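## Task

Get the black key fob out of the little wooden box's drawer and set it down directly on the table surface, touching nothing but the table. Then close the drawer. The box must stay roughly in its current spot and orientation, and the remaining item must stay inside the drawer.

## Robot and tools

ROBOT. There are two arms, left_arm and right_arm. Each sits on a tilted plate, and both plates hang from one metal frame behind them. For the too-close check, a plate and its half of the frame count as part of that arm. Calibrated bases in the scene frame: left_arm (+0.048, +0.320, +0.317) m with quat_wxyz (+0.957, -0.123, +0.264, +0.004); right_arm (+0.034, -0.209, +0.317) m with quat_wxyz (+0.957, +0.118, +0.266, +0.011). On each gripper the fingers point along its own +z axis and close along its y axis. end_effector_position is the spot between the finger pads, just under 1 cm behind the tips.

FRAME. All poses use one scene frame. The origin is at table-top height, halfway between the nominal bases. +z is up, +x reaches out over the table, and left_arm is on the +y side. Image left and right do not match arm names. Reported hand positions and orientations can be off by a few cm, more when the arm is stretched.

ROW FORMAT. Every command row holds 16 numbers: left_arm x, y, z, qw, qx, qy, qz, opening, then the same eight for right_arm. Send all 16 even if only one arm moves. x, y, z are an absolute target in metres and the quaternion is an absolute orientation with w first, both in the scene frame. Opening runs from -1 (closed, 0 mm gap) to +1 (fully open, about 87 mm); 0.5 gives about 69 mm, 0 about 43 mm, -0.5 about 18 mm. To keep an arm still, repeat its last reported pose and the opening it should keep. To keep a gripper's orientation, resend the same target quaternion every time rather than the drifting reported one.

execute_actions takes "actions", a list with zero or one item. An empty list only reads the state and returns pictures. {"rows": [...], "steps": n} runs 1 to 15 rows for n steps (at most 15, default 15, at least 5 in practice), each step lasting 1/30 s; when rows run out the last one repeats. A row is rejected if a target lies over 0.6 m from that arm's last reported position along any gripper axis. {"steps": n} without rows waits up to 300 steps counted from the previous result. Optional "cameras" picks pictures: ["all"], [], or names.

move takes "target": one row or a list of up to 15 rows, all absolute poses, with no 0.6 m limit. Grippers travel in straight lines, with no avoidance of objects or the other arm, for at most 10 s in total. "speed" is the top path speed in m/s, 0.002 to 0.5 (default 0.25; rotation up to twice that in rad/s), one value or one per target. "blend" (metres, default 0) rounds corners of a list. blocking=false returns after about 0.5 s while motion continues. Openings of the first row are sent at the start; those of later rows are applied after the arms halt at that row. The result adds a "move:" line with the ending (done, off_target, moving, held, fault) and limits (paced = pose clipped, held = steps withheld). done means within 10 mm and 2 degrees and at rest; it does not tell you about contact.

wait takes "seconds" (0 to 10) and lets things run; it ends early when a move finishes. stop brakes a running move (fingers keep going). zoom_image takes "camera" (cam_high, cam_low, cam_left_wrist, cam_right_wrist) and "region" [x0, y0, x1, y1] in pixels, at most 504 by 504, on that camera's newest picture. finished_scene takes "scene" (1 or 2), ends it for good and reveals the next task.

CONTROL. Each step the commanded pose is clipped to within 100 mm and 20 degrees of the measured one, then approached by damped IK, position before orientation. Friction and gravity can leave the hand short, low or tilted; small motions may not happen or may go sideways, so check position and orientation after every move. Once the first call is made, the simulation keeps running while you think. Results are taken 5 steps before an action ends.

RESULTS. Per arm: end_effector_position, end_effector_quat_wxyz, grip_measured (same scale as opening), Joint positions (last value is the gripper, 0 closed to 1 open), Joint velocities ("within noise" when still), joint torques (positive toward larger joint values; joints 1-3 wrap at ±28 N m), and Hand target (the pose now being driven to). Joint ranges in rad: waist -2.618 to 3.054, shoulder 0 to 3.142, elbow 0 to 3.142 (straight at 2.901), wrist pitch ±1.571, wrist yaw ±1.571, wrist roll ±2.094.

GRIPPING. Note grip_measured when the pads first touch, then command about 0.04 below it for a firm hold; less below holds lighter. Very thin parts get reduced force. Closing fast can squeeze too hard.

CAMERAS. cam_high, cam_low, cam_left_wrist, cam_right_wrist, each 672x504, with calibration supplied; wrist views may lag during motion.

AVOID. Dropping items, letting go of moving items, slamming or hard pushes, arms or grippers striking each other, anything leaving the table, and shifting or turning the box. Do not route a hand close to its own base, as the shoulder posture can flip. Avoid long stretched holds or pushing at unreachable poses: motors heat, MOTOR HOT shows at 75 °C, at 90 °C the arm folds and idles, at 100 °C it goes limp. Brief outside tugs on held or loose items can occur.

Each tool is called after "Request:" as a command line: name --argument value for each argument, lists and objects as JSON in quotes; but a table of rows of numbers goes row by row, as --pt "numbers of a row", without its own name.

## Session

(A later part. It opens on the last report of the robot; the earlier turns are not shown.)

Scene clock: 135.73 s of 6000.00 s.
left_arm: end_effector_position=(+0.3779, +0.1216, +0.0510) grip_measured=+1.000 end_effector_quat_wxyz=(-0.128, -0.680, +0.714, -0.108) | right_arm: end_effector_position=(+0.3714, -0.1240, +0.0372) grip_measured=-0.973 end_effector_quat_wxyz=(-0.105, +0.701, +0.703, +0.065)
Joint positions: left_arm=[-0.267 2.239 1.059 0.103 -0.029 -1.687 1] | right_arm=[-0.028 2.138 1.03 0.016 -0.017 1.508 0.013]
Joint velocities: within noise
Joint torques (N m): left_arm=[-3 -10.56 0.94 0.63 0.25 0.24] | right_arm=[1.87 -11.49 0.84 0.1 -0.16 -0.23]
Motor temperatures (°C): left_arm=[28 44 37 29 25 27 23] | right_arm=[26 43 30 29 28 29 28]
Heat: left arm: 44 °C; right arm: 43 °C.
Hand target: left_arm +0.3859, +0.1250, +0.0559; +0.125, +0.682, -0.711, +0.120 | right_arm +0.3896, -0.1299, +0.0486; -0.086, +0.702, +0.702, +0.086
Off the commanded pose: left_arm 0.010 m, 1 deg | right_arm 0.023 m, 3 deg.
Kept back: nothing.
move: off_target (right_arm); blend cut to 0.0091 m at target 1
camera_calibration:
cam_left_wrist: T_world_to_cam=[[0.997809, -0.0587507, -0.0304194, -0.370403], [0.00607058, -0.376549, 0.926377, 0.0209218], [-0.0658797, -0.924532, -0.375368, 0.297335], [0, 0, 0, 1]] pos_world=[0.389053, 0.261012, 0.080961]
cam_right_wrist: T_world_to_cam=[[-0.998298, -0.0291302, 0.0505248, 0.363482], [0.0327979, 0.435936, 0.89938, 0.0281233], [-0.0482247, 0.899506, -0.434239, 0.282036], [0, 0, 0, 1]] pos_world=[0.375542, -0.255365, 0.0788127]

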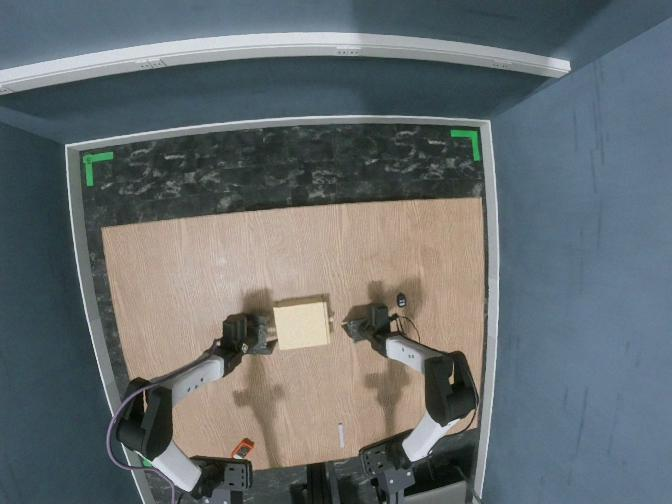

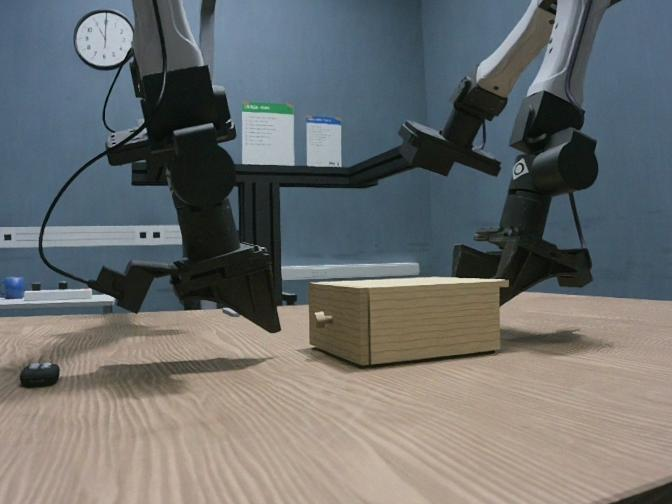

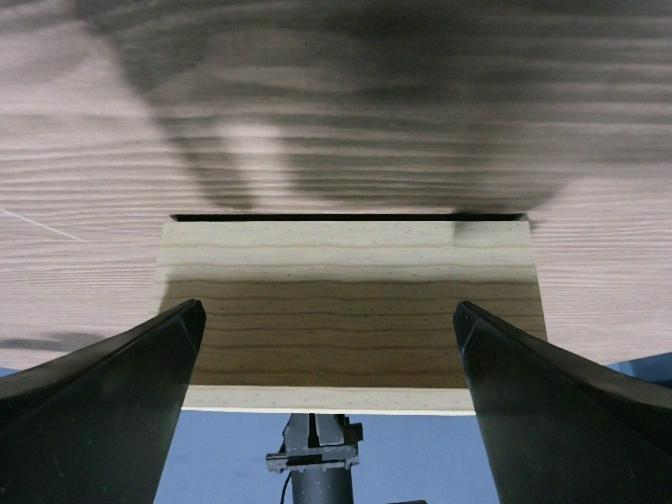

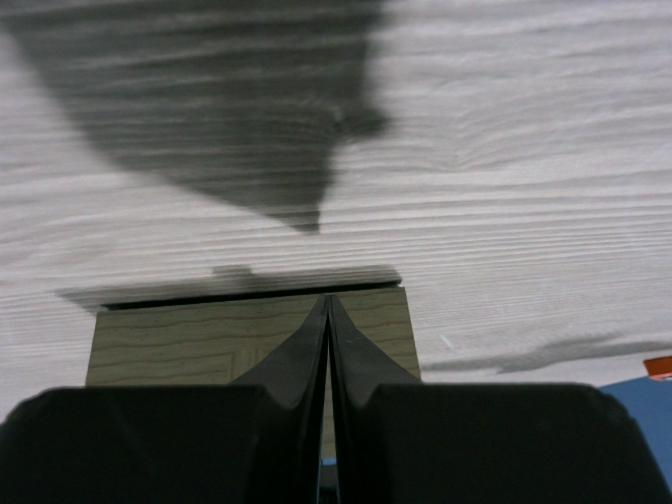

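Request:
move --pt "0.398 0.127 0.056 -0.1272 -0.6705 0.7214 -0.1182 1 0.390 -0.130 0.049 -0.0862 0.7018 0.7018 0.0862 -1" --pt "0.398 0.101 0.056 -0.1272 -0.6705 0.7214 -0.1182 1 0.390 -0.130 0.049 -0.0862 0.7018 0.7018 0.0862 -1" --speed 0.04

Request:
zoom_image --camera "cam_high" --region '[260, 270, 380, 360]'

Scene clock: 139.53 s of 6000.00 s.
left_arm: end_effector_position=(+0.4046, +0.1113, +0.0569) grip_measured=+1.000 end_effector_quat_wxyz=(-0.115, -0.678, +0.716, -0.117) | right_arm: end_effector_position=(+0.3721, -0.1237, +0.0373) grip_measured=-0.973 end_effector_quat_wxyz=(-0.105, +0.700, +0.703, +0.067)
Joint positions: left_arm=[-0.29 2.242 1.149 0.044 -0.05 -1.695 1] | right_arm=[-0.028 2.138 1.03 0.02 -0.019 1.505 0.013]
Joint velocities: within noise
Joint torques (N m): left_arm=[-5.91 -7.83 2.81 0.53 0.26 0.16] | right_arm=[1.88 -11.32 0.79 0.09 -0.14 -0.25]
Motor temperatures (°C): left_arm=[28 45 37 29 25 27 23] | right_arm=[26 44 30 29 28 29 28]
Heat: left arm: 45 °C; right arm: 44 °C.
Hand target: left_arm +0.3978, +0.1013, +0.0562; +0.127, +0.670, -0.721, +0.118 | right_arm +0.3896, -0.1299, +0.0486; -0.086, +0.702, +0.702, +0.086
Off the commanded pose: left_arm 0.012 m, 2 deg | right_arm 0.022 m, 3 deg.
Kept back: nothing.
move: off_target (left_arm, right_arm)
camera_calibration:
cam_left_wrist: T_world_to_cam=[[0.998205, -0.0598875, 0.000442385, -0.399248], [-0.0232557, -0.380799, 0.924366, 0.0238181], [-0.0551895, -0.922717, -0.381508, 0.287652], [0, 0, 0, 1]] pos_world=[0.41496, 0.250581, 0.0879016]
cam_right_wrist: T_world_to_cam=[[-0.998446, -0.0309131, 0.0463642, 0.364245], [0.0283768, 0.434005, 0.900463, 0.0292115], [-0.0479584, 0.90038, -0.432454, 0.281779], [0, 0, 0, 1]] pos_world=[0.376364, -0.255126, 0.0786645]

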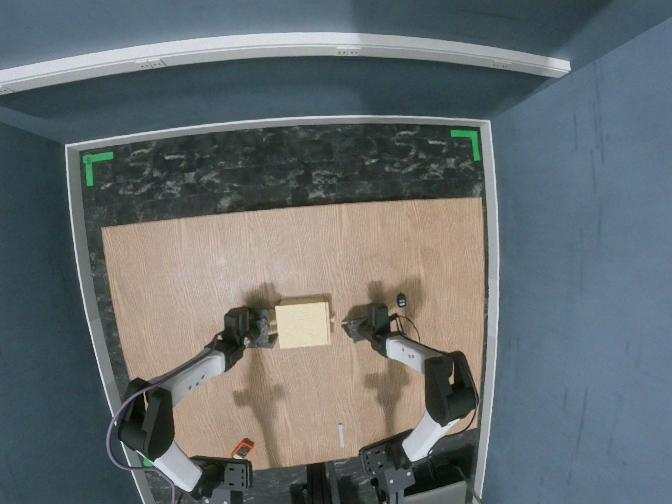

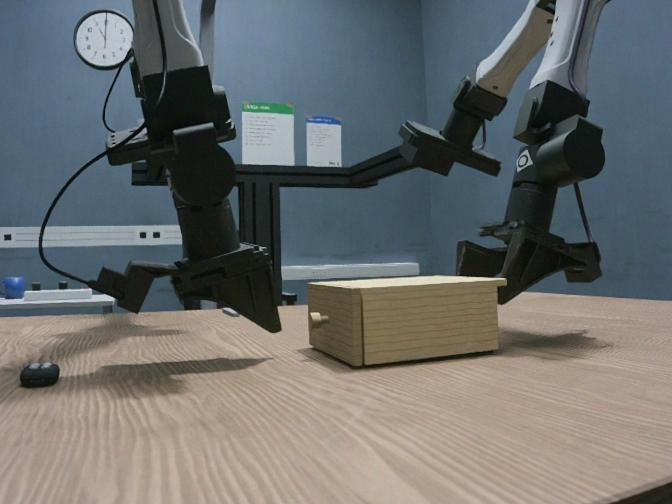

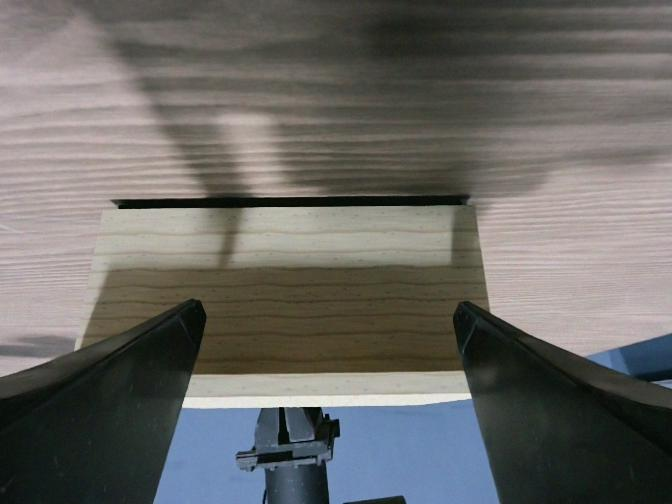

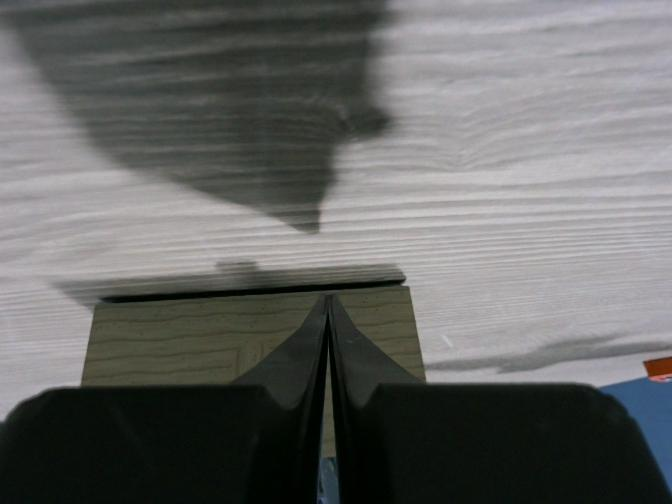

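Scaled by 4.200 from the camera's 672x504 image, which has a finer 960x720 frame.

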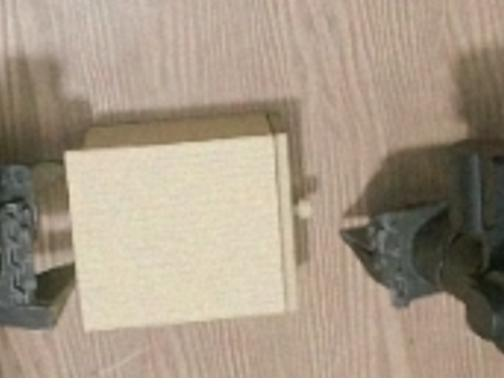

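Request:
move --target '[0.402, 0.088, 0.056, -0.1272, -0.6705, 0.7214, -0.1182, 1, 0.390, -0.130, 0.049, -0.0862, 0.7018, 0.7018, 0.0862, -1]' --speed 0.04

Request:
zoom_image --camera "cam_high" --region '[260, 270, 380, 360]'

Scene clock: 140.50 s of 6000.00 s.
left_arm: end_effector_position=(+0.4082, +0.1041, +0.0546) grip_measured=+1.000 end_effector_quat_wxyz=(-0.109, -0.676, +0.720, -0.111) | right_arm: end_effector_position=(+0.3722, -0.1236, +0.0373) grip_measured=-0.973 end_effector_quat_wxyz=(-0.105, +0.700, +0.703, +0.067)
Joint positions: left_arm=[-0.311 2.263 1.186 0.023 -0.079 -1.706 1] | right_arm=[-0.028 2.138 1.03 0.02 -0.02 1.505 0.013]
Joint velocities: within noise
Joint torques (N m): left_arm=[-6.72 -7.87 3.28 0.56 0.38 0.02] | right_arm=[1.8 -11.36 0.91 0.09 -0.17 -0.23]
Motor temperatures (°C): left_arm=[28 45 37 29 25 27 23] | right_arm=[26 44 30 29 28 29 28]
Heat: left arm: 45 °C; right arm: 44 °C.
Hand target: left_arm +0.4017, +0.0885, +0.0564; +0.127, +0.670, -0.721, +0.118 | right_arm +0.3897, -0.1298, +0.0486; -0.086, +0.702, +0.702, +0.086
Off the commanded pose: left_arm 0.017 m, 2 deg | right_arm 0.022 m, 3 deg.
Kept back: nothing.
move: off_target (left_arm, right_arm)
camera_calibration:
cam_left_wrist: T_world_to_cam=[[0.997722, -0.0674378, 0.00153736, -0.402309], [-0.0283262, -0.398176, 0.916872, 0.0275937], [-0.0612197, -0.914827, -0.399179, 0.282895], [0, 0, 0, 1]] pos_world=[0.419493, 0.242656, 0.0882442]
cam_right_wrist: T_world_to_cam=[[-0.998468, -0.0308204, 0.0459624, 0.36438], [0.0280718, 0.433683, 0.900628, 0.0292304], [-0.0476909, 0.900538, -0.432153, 0.281652], [0, 0, 0, 1]] pos_world=[0.376433, -0.255085, 0.0786432]

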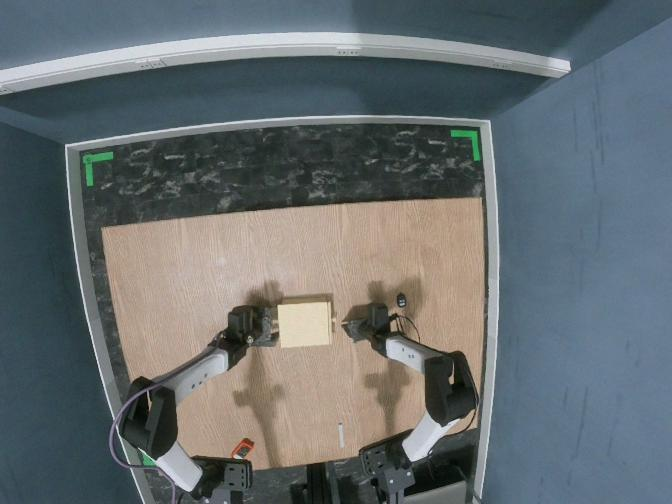

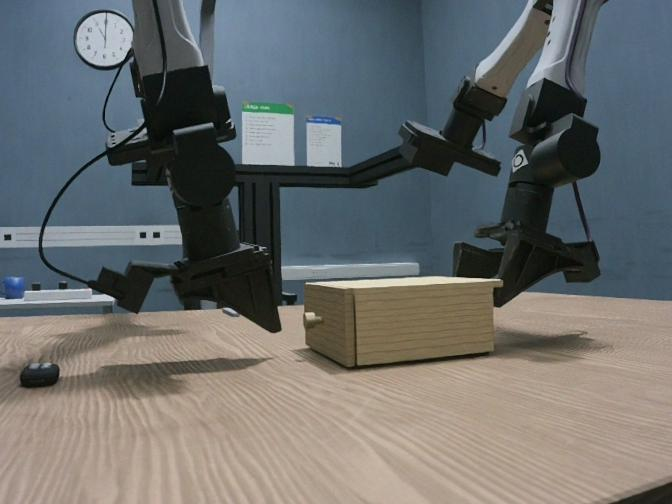

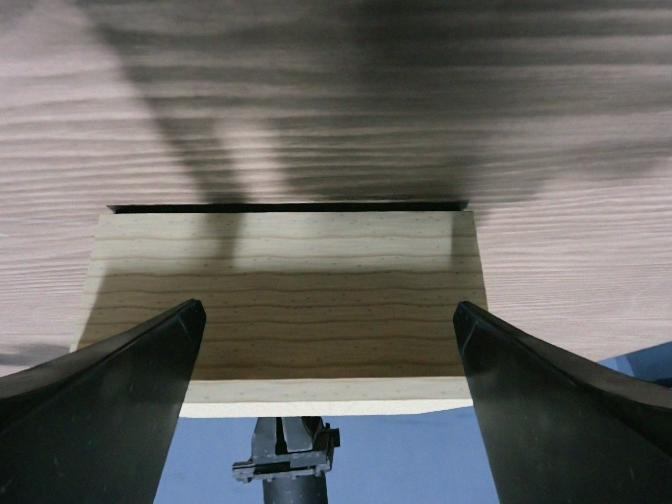

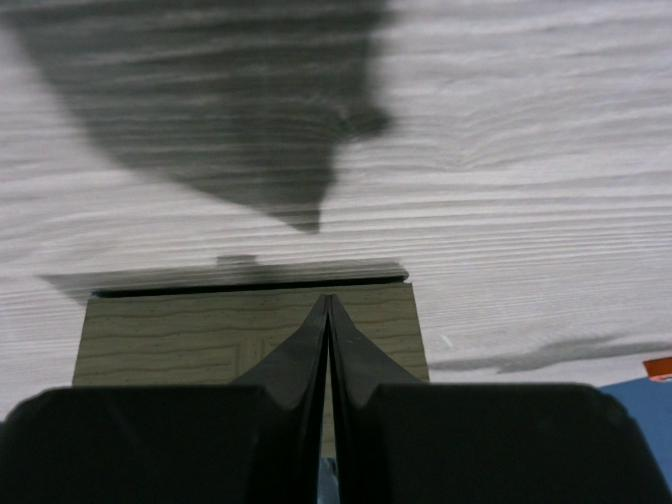

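Scaled by 4.200 from the camera's 672x504 image, which has a finer 960x720 frame.

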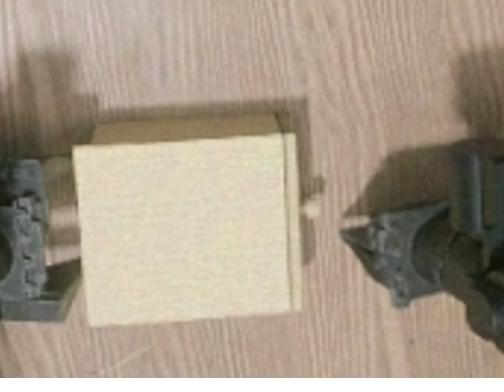

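Request:
move --pt "0.402 0.090 0.056 -0.1272 -0.6705 0.7214 -0.1182 1 0.420 -0.135 0.046 -0.0862 0.7018 0.7018 0.0862 -1" --pt "0.402 0.090 0.056 -0.1272 -0.6705 0.7214 -0.1182 1 0.412 -0.110 0.046 -0.0862 0.7018 0.7018 0.0862 -1" --pt "0.402 0.090 0.056 -0.1272 -0.6705 0.7214 -0.1182 1 0.408 -0.075 0.046 -0.0862 0.7018 0.7018 0.0862 -1" --speed 0.05 --blend 0.01

Request:
zoom_image --camera "cam_high" --region '[260, 270, 380, 360]'

Request:
zoom_image --camera "cam_low" --region '[280, 260, 520, 380]'

Scene clock: 143.07 s of 6000.00 s.
left_arm: end_effector_position=(+0.4082, +0.1043, +0.0544) grip_measured=+1.000 end_effector_quat_wxyz=(-0.108, -0.676, +0.720, -0.110) | right_arm: end_effector_position=(+0.4158, -0.0857, +0.0503) grip_measured=-0.973 end_effector_quat_wxyz=(-0.077, +0.705, +0.700, +0.087)
Joint positions: left_arm=[-0.311 2.263 1.186 0.023 -0.081 -1.706 1] | right_arm=[0.086 2.145 1.138 -0.015 0.046 1.608 0.013]
Joint velocities: within noise
Joint torques (N m): left_arm=[-6.28 -8.06 2.92 0.56 0.4 0.05] | right_arm=[5.39 -6.58 1.89 0.25 -0.09 -0.04]
Motor temperatures (°C): left_arm=[28 46 37 29 25 27 23] | right_arm=[26 44 30 29 28 29 28]
Heat: left arm: 46 °C; right arm: 44 °C.
Hand target: left_arm +0.4017, +0.0903, +0.0563; +0.127, +0.670, -0.721, +0.118 | right_arm +0.4080, -0.0753, +0.0464; -0.086, +0.702, +0.702, +0.086
Off the commanded pose: left_arm 0.016 m, 2 deg | right_arm 0.014 m, 1 deg.
Kept back: nothing.
move: off_target (left_arm, right_arm)
camera_calibration:
cam_left_wrist: T_world_to_cam=[[0.997718, -0.0675018, 0.00137367, -0.402268], [-0.0282978, -0.399614, 0.916247, 0.0280612], [-0.0612993, -0.914195, -0.400612, 0.283034], [0, 0, 0, 1]] pos_world=[0.419494, 0.242808, 0.0882283]
cam_right_wrist: T_world_to_cam=[[-0.999762, -0.0111348, -0.0187759, 0.413875], [-0.0217667, 0.443427, 0.896046, 0.0216541], [-0.0016516, 0.896241, -0.443564, 0.236311], [0, 0, 0, 1]] pos_world=[0.414638, -0.216785, 0.0931868]

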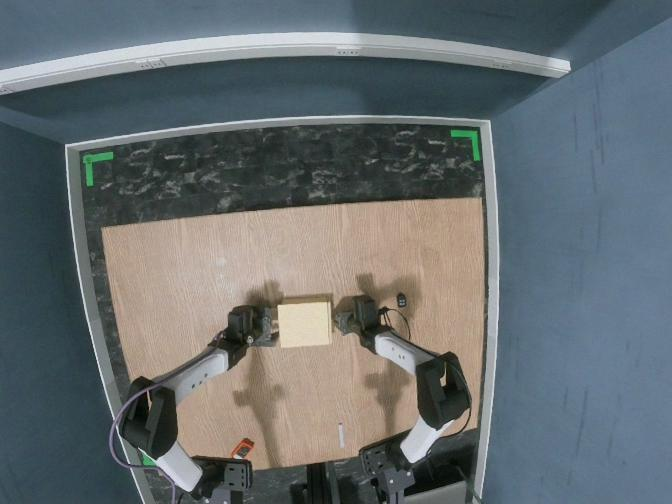

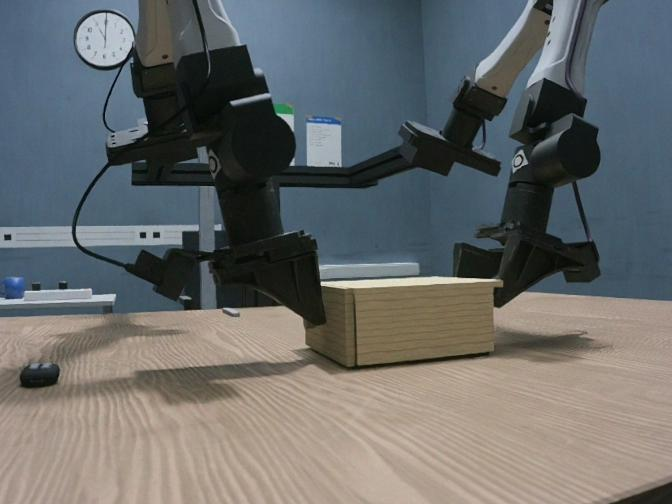

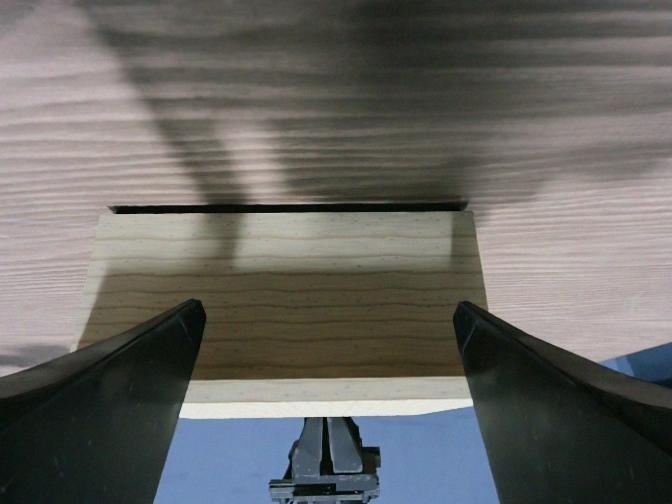

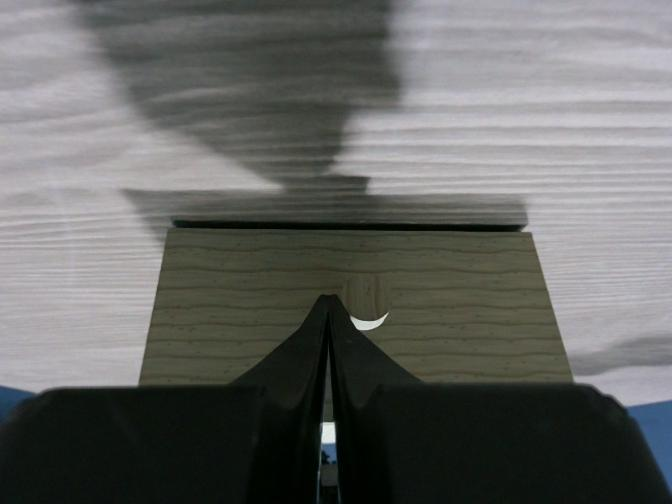

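Scaled by 4.200 from the camera's 672x504 image, which has a finer 960x720 frame.

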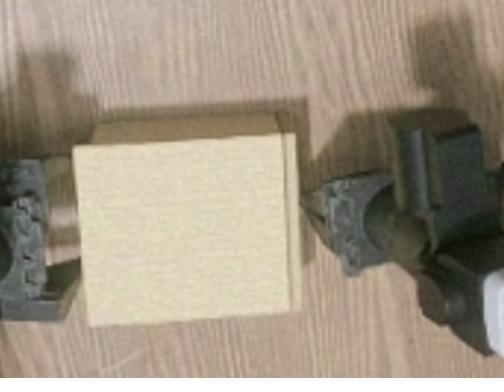

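Scaled by 2.100 from the camera's 672x504 image, which has a finer 960x720 frame.

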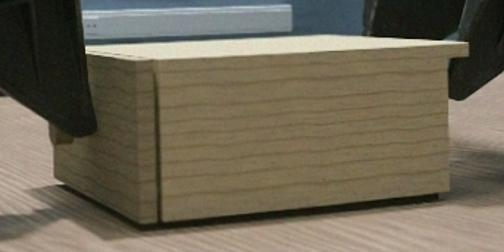

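Request:
move --target '[0.402, 0.088, 0.056, -0.1272, -0.6705, 0.7214, -0.1182, 1, 0.412, -0.052, 0.046, -0.0862, 0.7018, 0.7018, 0.0862, -1]' --speed 0.05

Request:
zoom_image --camera "cam_high" --region '[260, 270, 380, 360]'

Request:
zoom_image --camera "cam_low" --region '[280, 260, 520, 380]'

Scene clock: 144.07 s of 6000.00 s.
left_arm: end_effector_position=(+0.4079, +0.1047, +0.0537) grip_measured=+1.000 end_effector_quat_wxyz=(-0.107, -0.677, +0.720, -0.109) | right_arm: end_effector_position=(+0.4169, -0.0838, +0.0431) grip_measured=-0.973 end_effector_quat_wxyz=(-0.053, +0.714, +0.696, +0.061)
Joint positions: left_arm=[-0.311 2.264 1.186 0.023 -0.084 -1.707 1] | right_arm=[0.119 2.167 1.156 -0.017 0.136 1.654 0.013]
Joint velocities: within noise
Joint torques (N m): left_arm=[-6.71 -7.97 3.17 0.56 0.41 0.02] | right_arm=[7.76 -6.22 3.75 0.13 -0.68 -0.03]
Motor temperatures (°C): left_arm=[28 46 37 29 25 27 23] | right_arm=[26 44 30 29 28 29 28]
Heat: left arm: 46 °C; right arm: 44 °C.
Hand target: left_arm +0.4016, +0.0884, +0.0564; +0.127, +0.670, -0.721, +0.118 | right_arm +0.4110, -0.0533, +0.0472; -0.086, +0.702, +0.702, +0.085
Off the commanded pose: left_arm 0.018 m, 3 deg | right_arm 0.032 m, 5 deg.
Kept back: nothing.
move: off_target (left_arm, right_arm)
camera_calibration:
cam_left_wrist: T_world_to_cam=[[0.997774, -0.0666851, 0.000351768, -0.401982], [-0.0272291, -0.402588, 0.914976, 0.0287377], [-0.0608736, -0.912949, -0.403507, 0.282992], [0, 0, 0, 1]] pos_world=[0.419096, 0.243121, 0.0880366]
cam_right_wrist: T_world_to_cam=[[-0.999873, 0.0063043, -0.0146058, 0.41626], [-0.00939265, 0.507065, 0.861857, 0.0289922], [0.0128395, 0.861885, -0.506941, 0.225197], [0, 0, 0, 1]] pos_world=[0.413588, -0.211419, 0.0952544]

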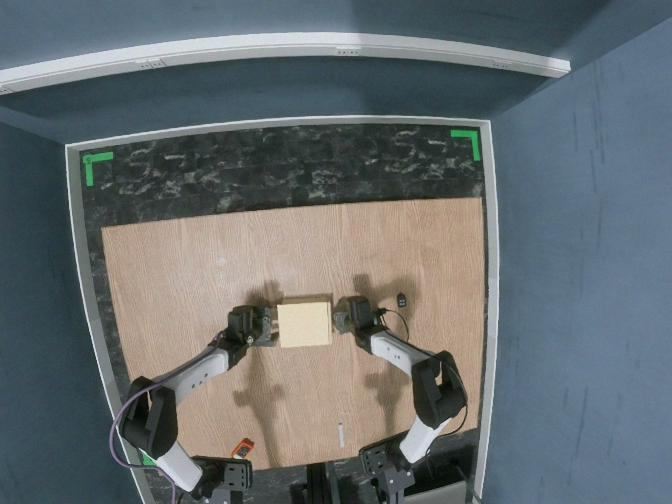

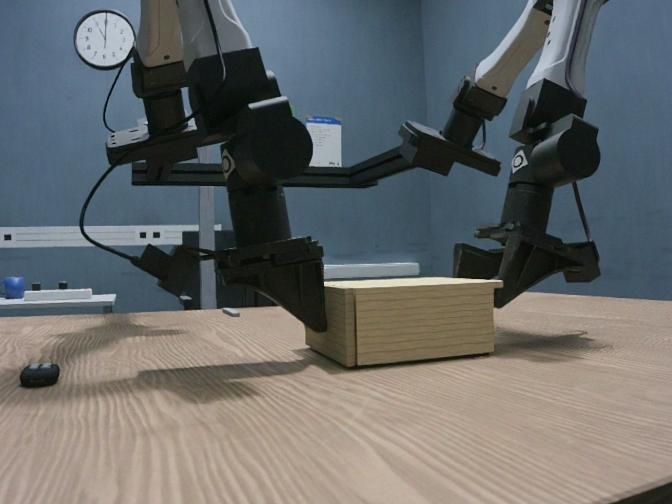

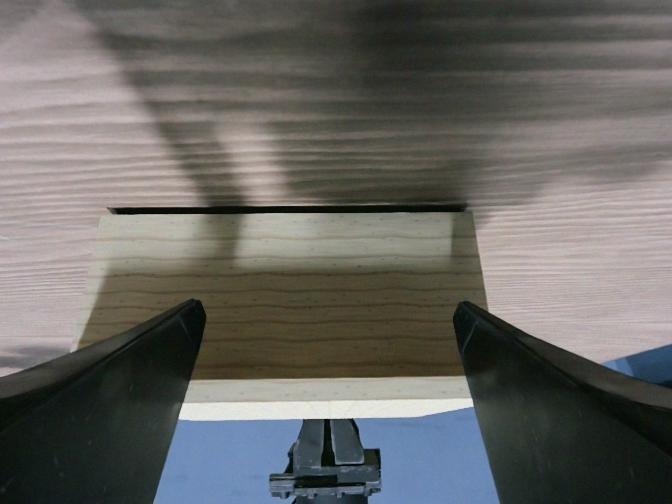

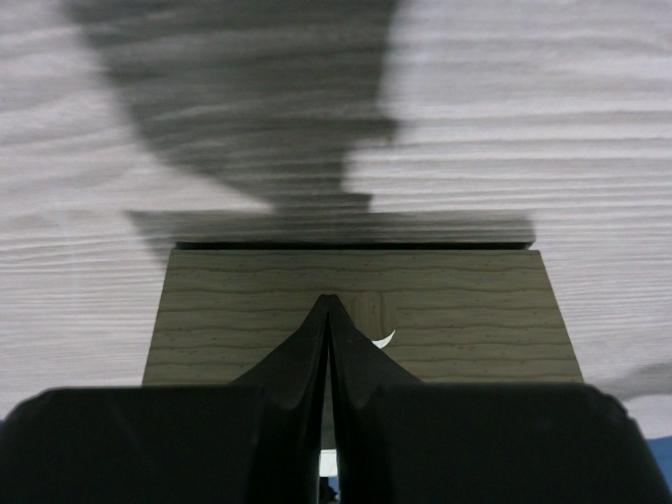

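Scaled by 4.200 from the camera's 672x504 image, which has a finer 960x720 frame.

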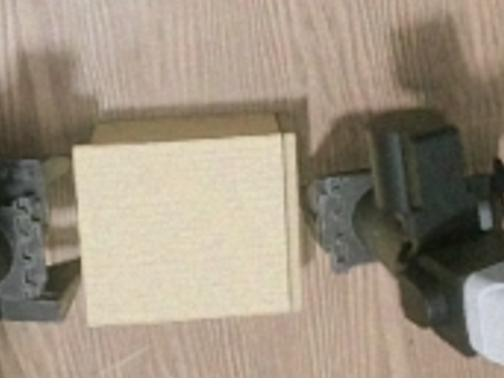

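Scaled by 2.100 from the camera's 672x504 image, which has a finer 960x720 frame.

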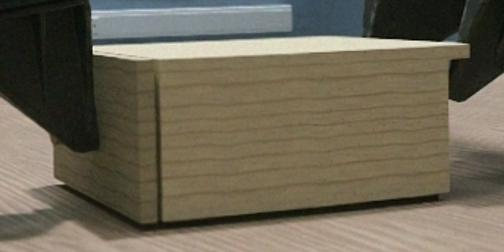

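Request:
zoom_image --camera "cam_low" --region '[330, 275, 390, 375]'

Request:
zoom_image --camera "cam_high" --region '[315, 290, 345, 355]'

Scaled by 5.040 from the camera's 672x504 image, which has a finer 960x720 frame.

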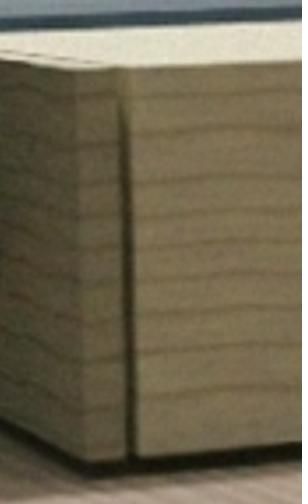

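Scaled by 7.754 from the camera's 672x504 image, which has a finer 960x720 frame.

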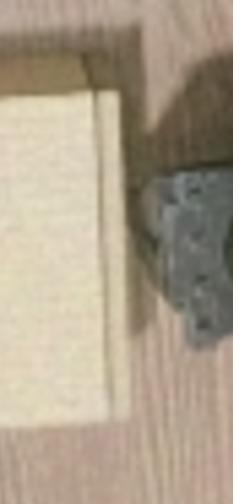

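Request:
move --pt "0.400 0.112 0.056 -0.1272 -0.6705 0.7214 -0.1182 1 0.412 -0.080 0.046 -0.0862 0.7018 0.7018 0.0862 -1" --pt "0.395 0.150 0.058 -0.1272 -0.6705 0.7214 -0.1182 1 0.412 -0.130 0.052 -0.0862 0.7018 0.7018 0.0862 -1" --pt "0.395 0.160 0.100 -0.1272 -0.6705 0.7214 -0.1182 1 0.400 -0.150 0.100 -0.0862 0.7018 0.7018 0.0862 -1" --speed 0.06 --blend '[0.008,0.01,0]'

Request:
zoom_image --camera "cam_high" --region '[260, 270, 380, 360]'

Request:
zoom_image --camera "cam_low" --region '[280, 260, 520, 380]'

Scene clock: 147.07 s of 6000.00 s.
left_arm: end_effector_position=(+0.3940, +0.1592, +0.0925) grip_measured=+1.000 end_effector_quat_wxyz=(-0.124, -0.671, +0.722, -0.114) | right_arm: end_effector_position=(+0.3947, -0.1444, +0.0892) grip_measured=-0.973 end_effector_quat_wxyz=(-0.092, +0.702, +0.702, +0.079)
Joint positions: left_arm=[-0.203 2.043 1.004 -0.027 0.002 -1.605 1] | right_arm=[-0.05 1.938 1.004 -0.119 -0.031 1.487 0.013]
Joint velocities: within noise
Joint torques (N m): left_arm=[-3.33 -10.86 1.52 0.37 0.24 0.17] | right_arm=[1.4 -10.92 1.72 -0.07 -0.14 -0.24]
Motor temperatures (°C): left_arm=[28 47 36 29 25 27 23] | right_arm=[26 44 30 29 28 29 28]
Heat: left arm: 47 °C; right arm: 44 °C.
Hand target: left_arm +0.3950, +0.1600, +0.0997; +0.127, +0.670, -0.721, +0.118 | right_arm +0.3998, -0.1497, +0.0995; -0.086, +0.702, +0.702, +0.086
Off the commanded pose: left_arm 0.008 m, 1 deg | right_arm 0.013 m, 1 deg.
Kept back: nothing.
move: off_target (right_arm)
camera_calibration:
cam_left_wrist: T_world_to_cam=[[0.996691, -0.0803328, -0.0123728, -0.38071], [-0.0186768, -0.374505, 0.927037, 0.00591727], [-0.0791051, -0.923738, -0.374766, 0.35381], [0, 0, 0, 1]] pos_world=[0.407549, 0.29846, 0.1224]
cam_right_wrist: T_world_to_cam=[[-0.999675, -0.0227975, 0.0114379, 0.388471], [0.000370165, 0.435425, 0.900225, 0.00213401], [-0.0255032, 0.899937, -0.435274, 0.315286], [0, 0, 0, 1]] pos_world=[0.396384, -0.275811, 0.130872]

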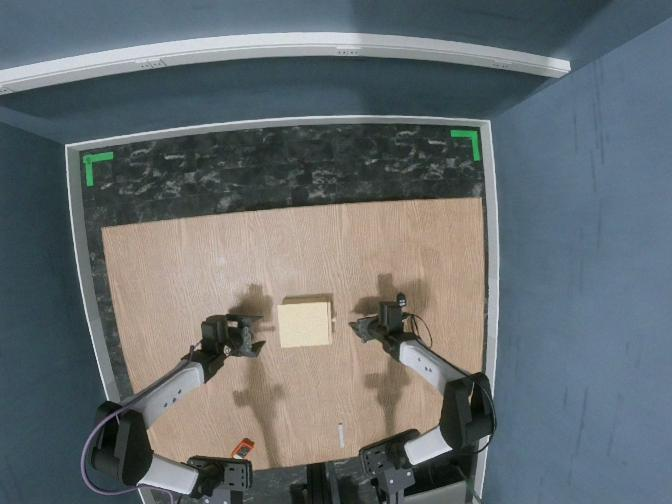

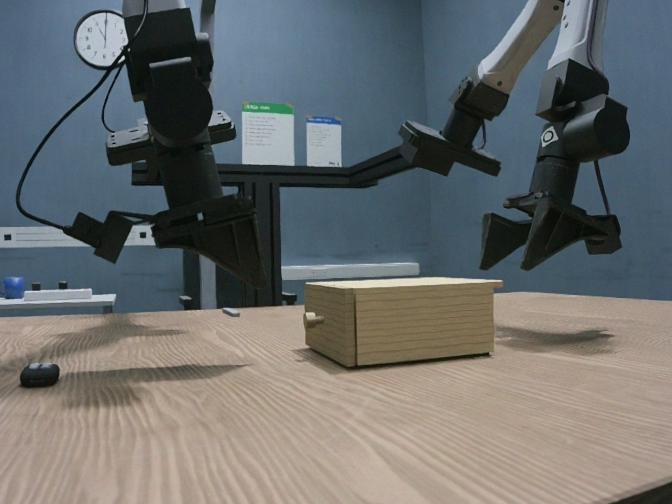

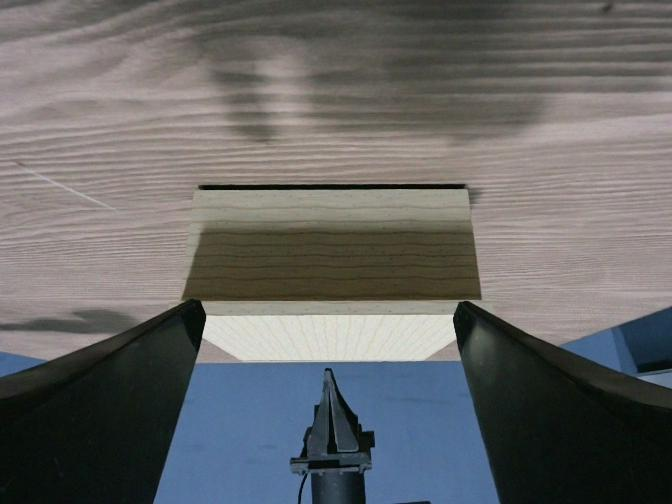

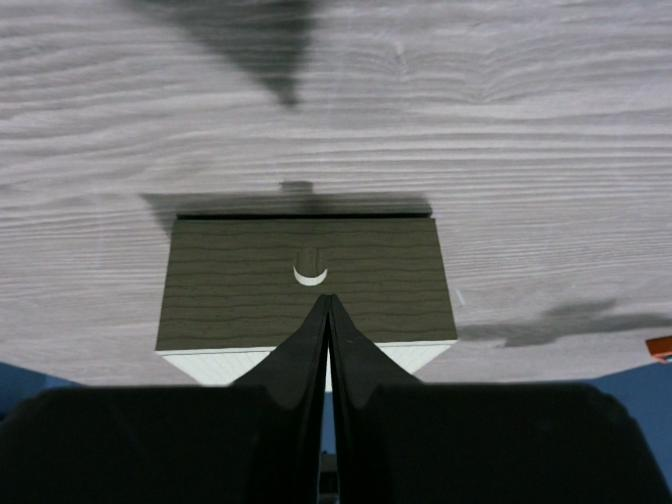

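Scaled by 4.200 from the camera's 672x504 image, which has a finer 960x720 frame.

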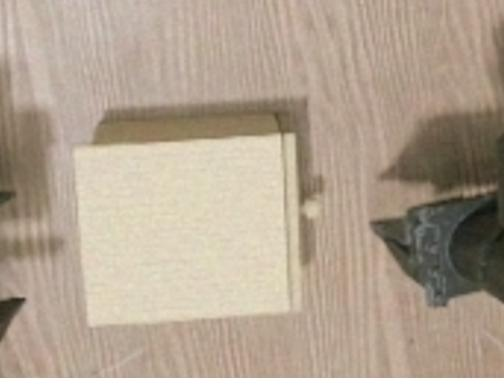

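Scaled by 2.100 from the camera's 672x504 image, which has a finer 960x720 frame.

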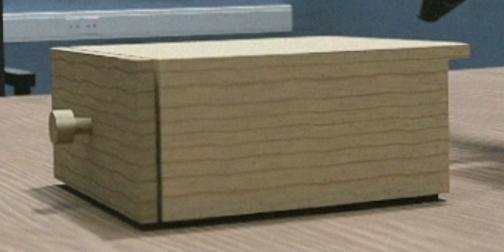

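Request:
zoom_image --camera "cam_high" --region '[370, 270, 430, 330]'

Scaled by 8.400 from the camera's 672x504 image, which has a finer 960x720 frame.

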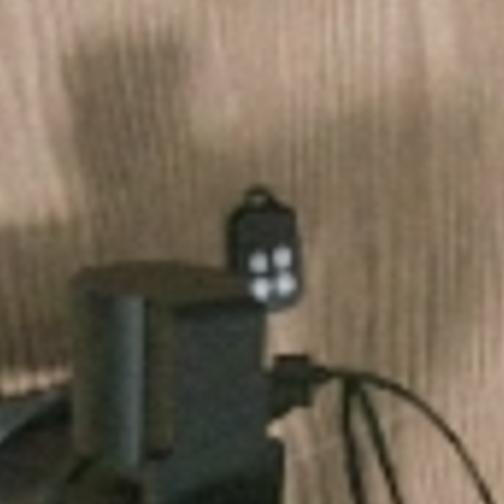

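Request:
finished_scene --scene 1

The scene is finished: the task was done.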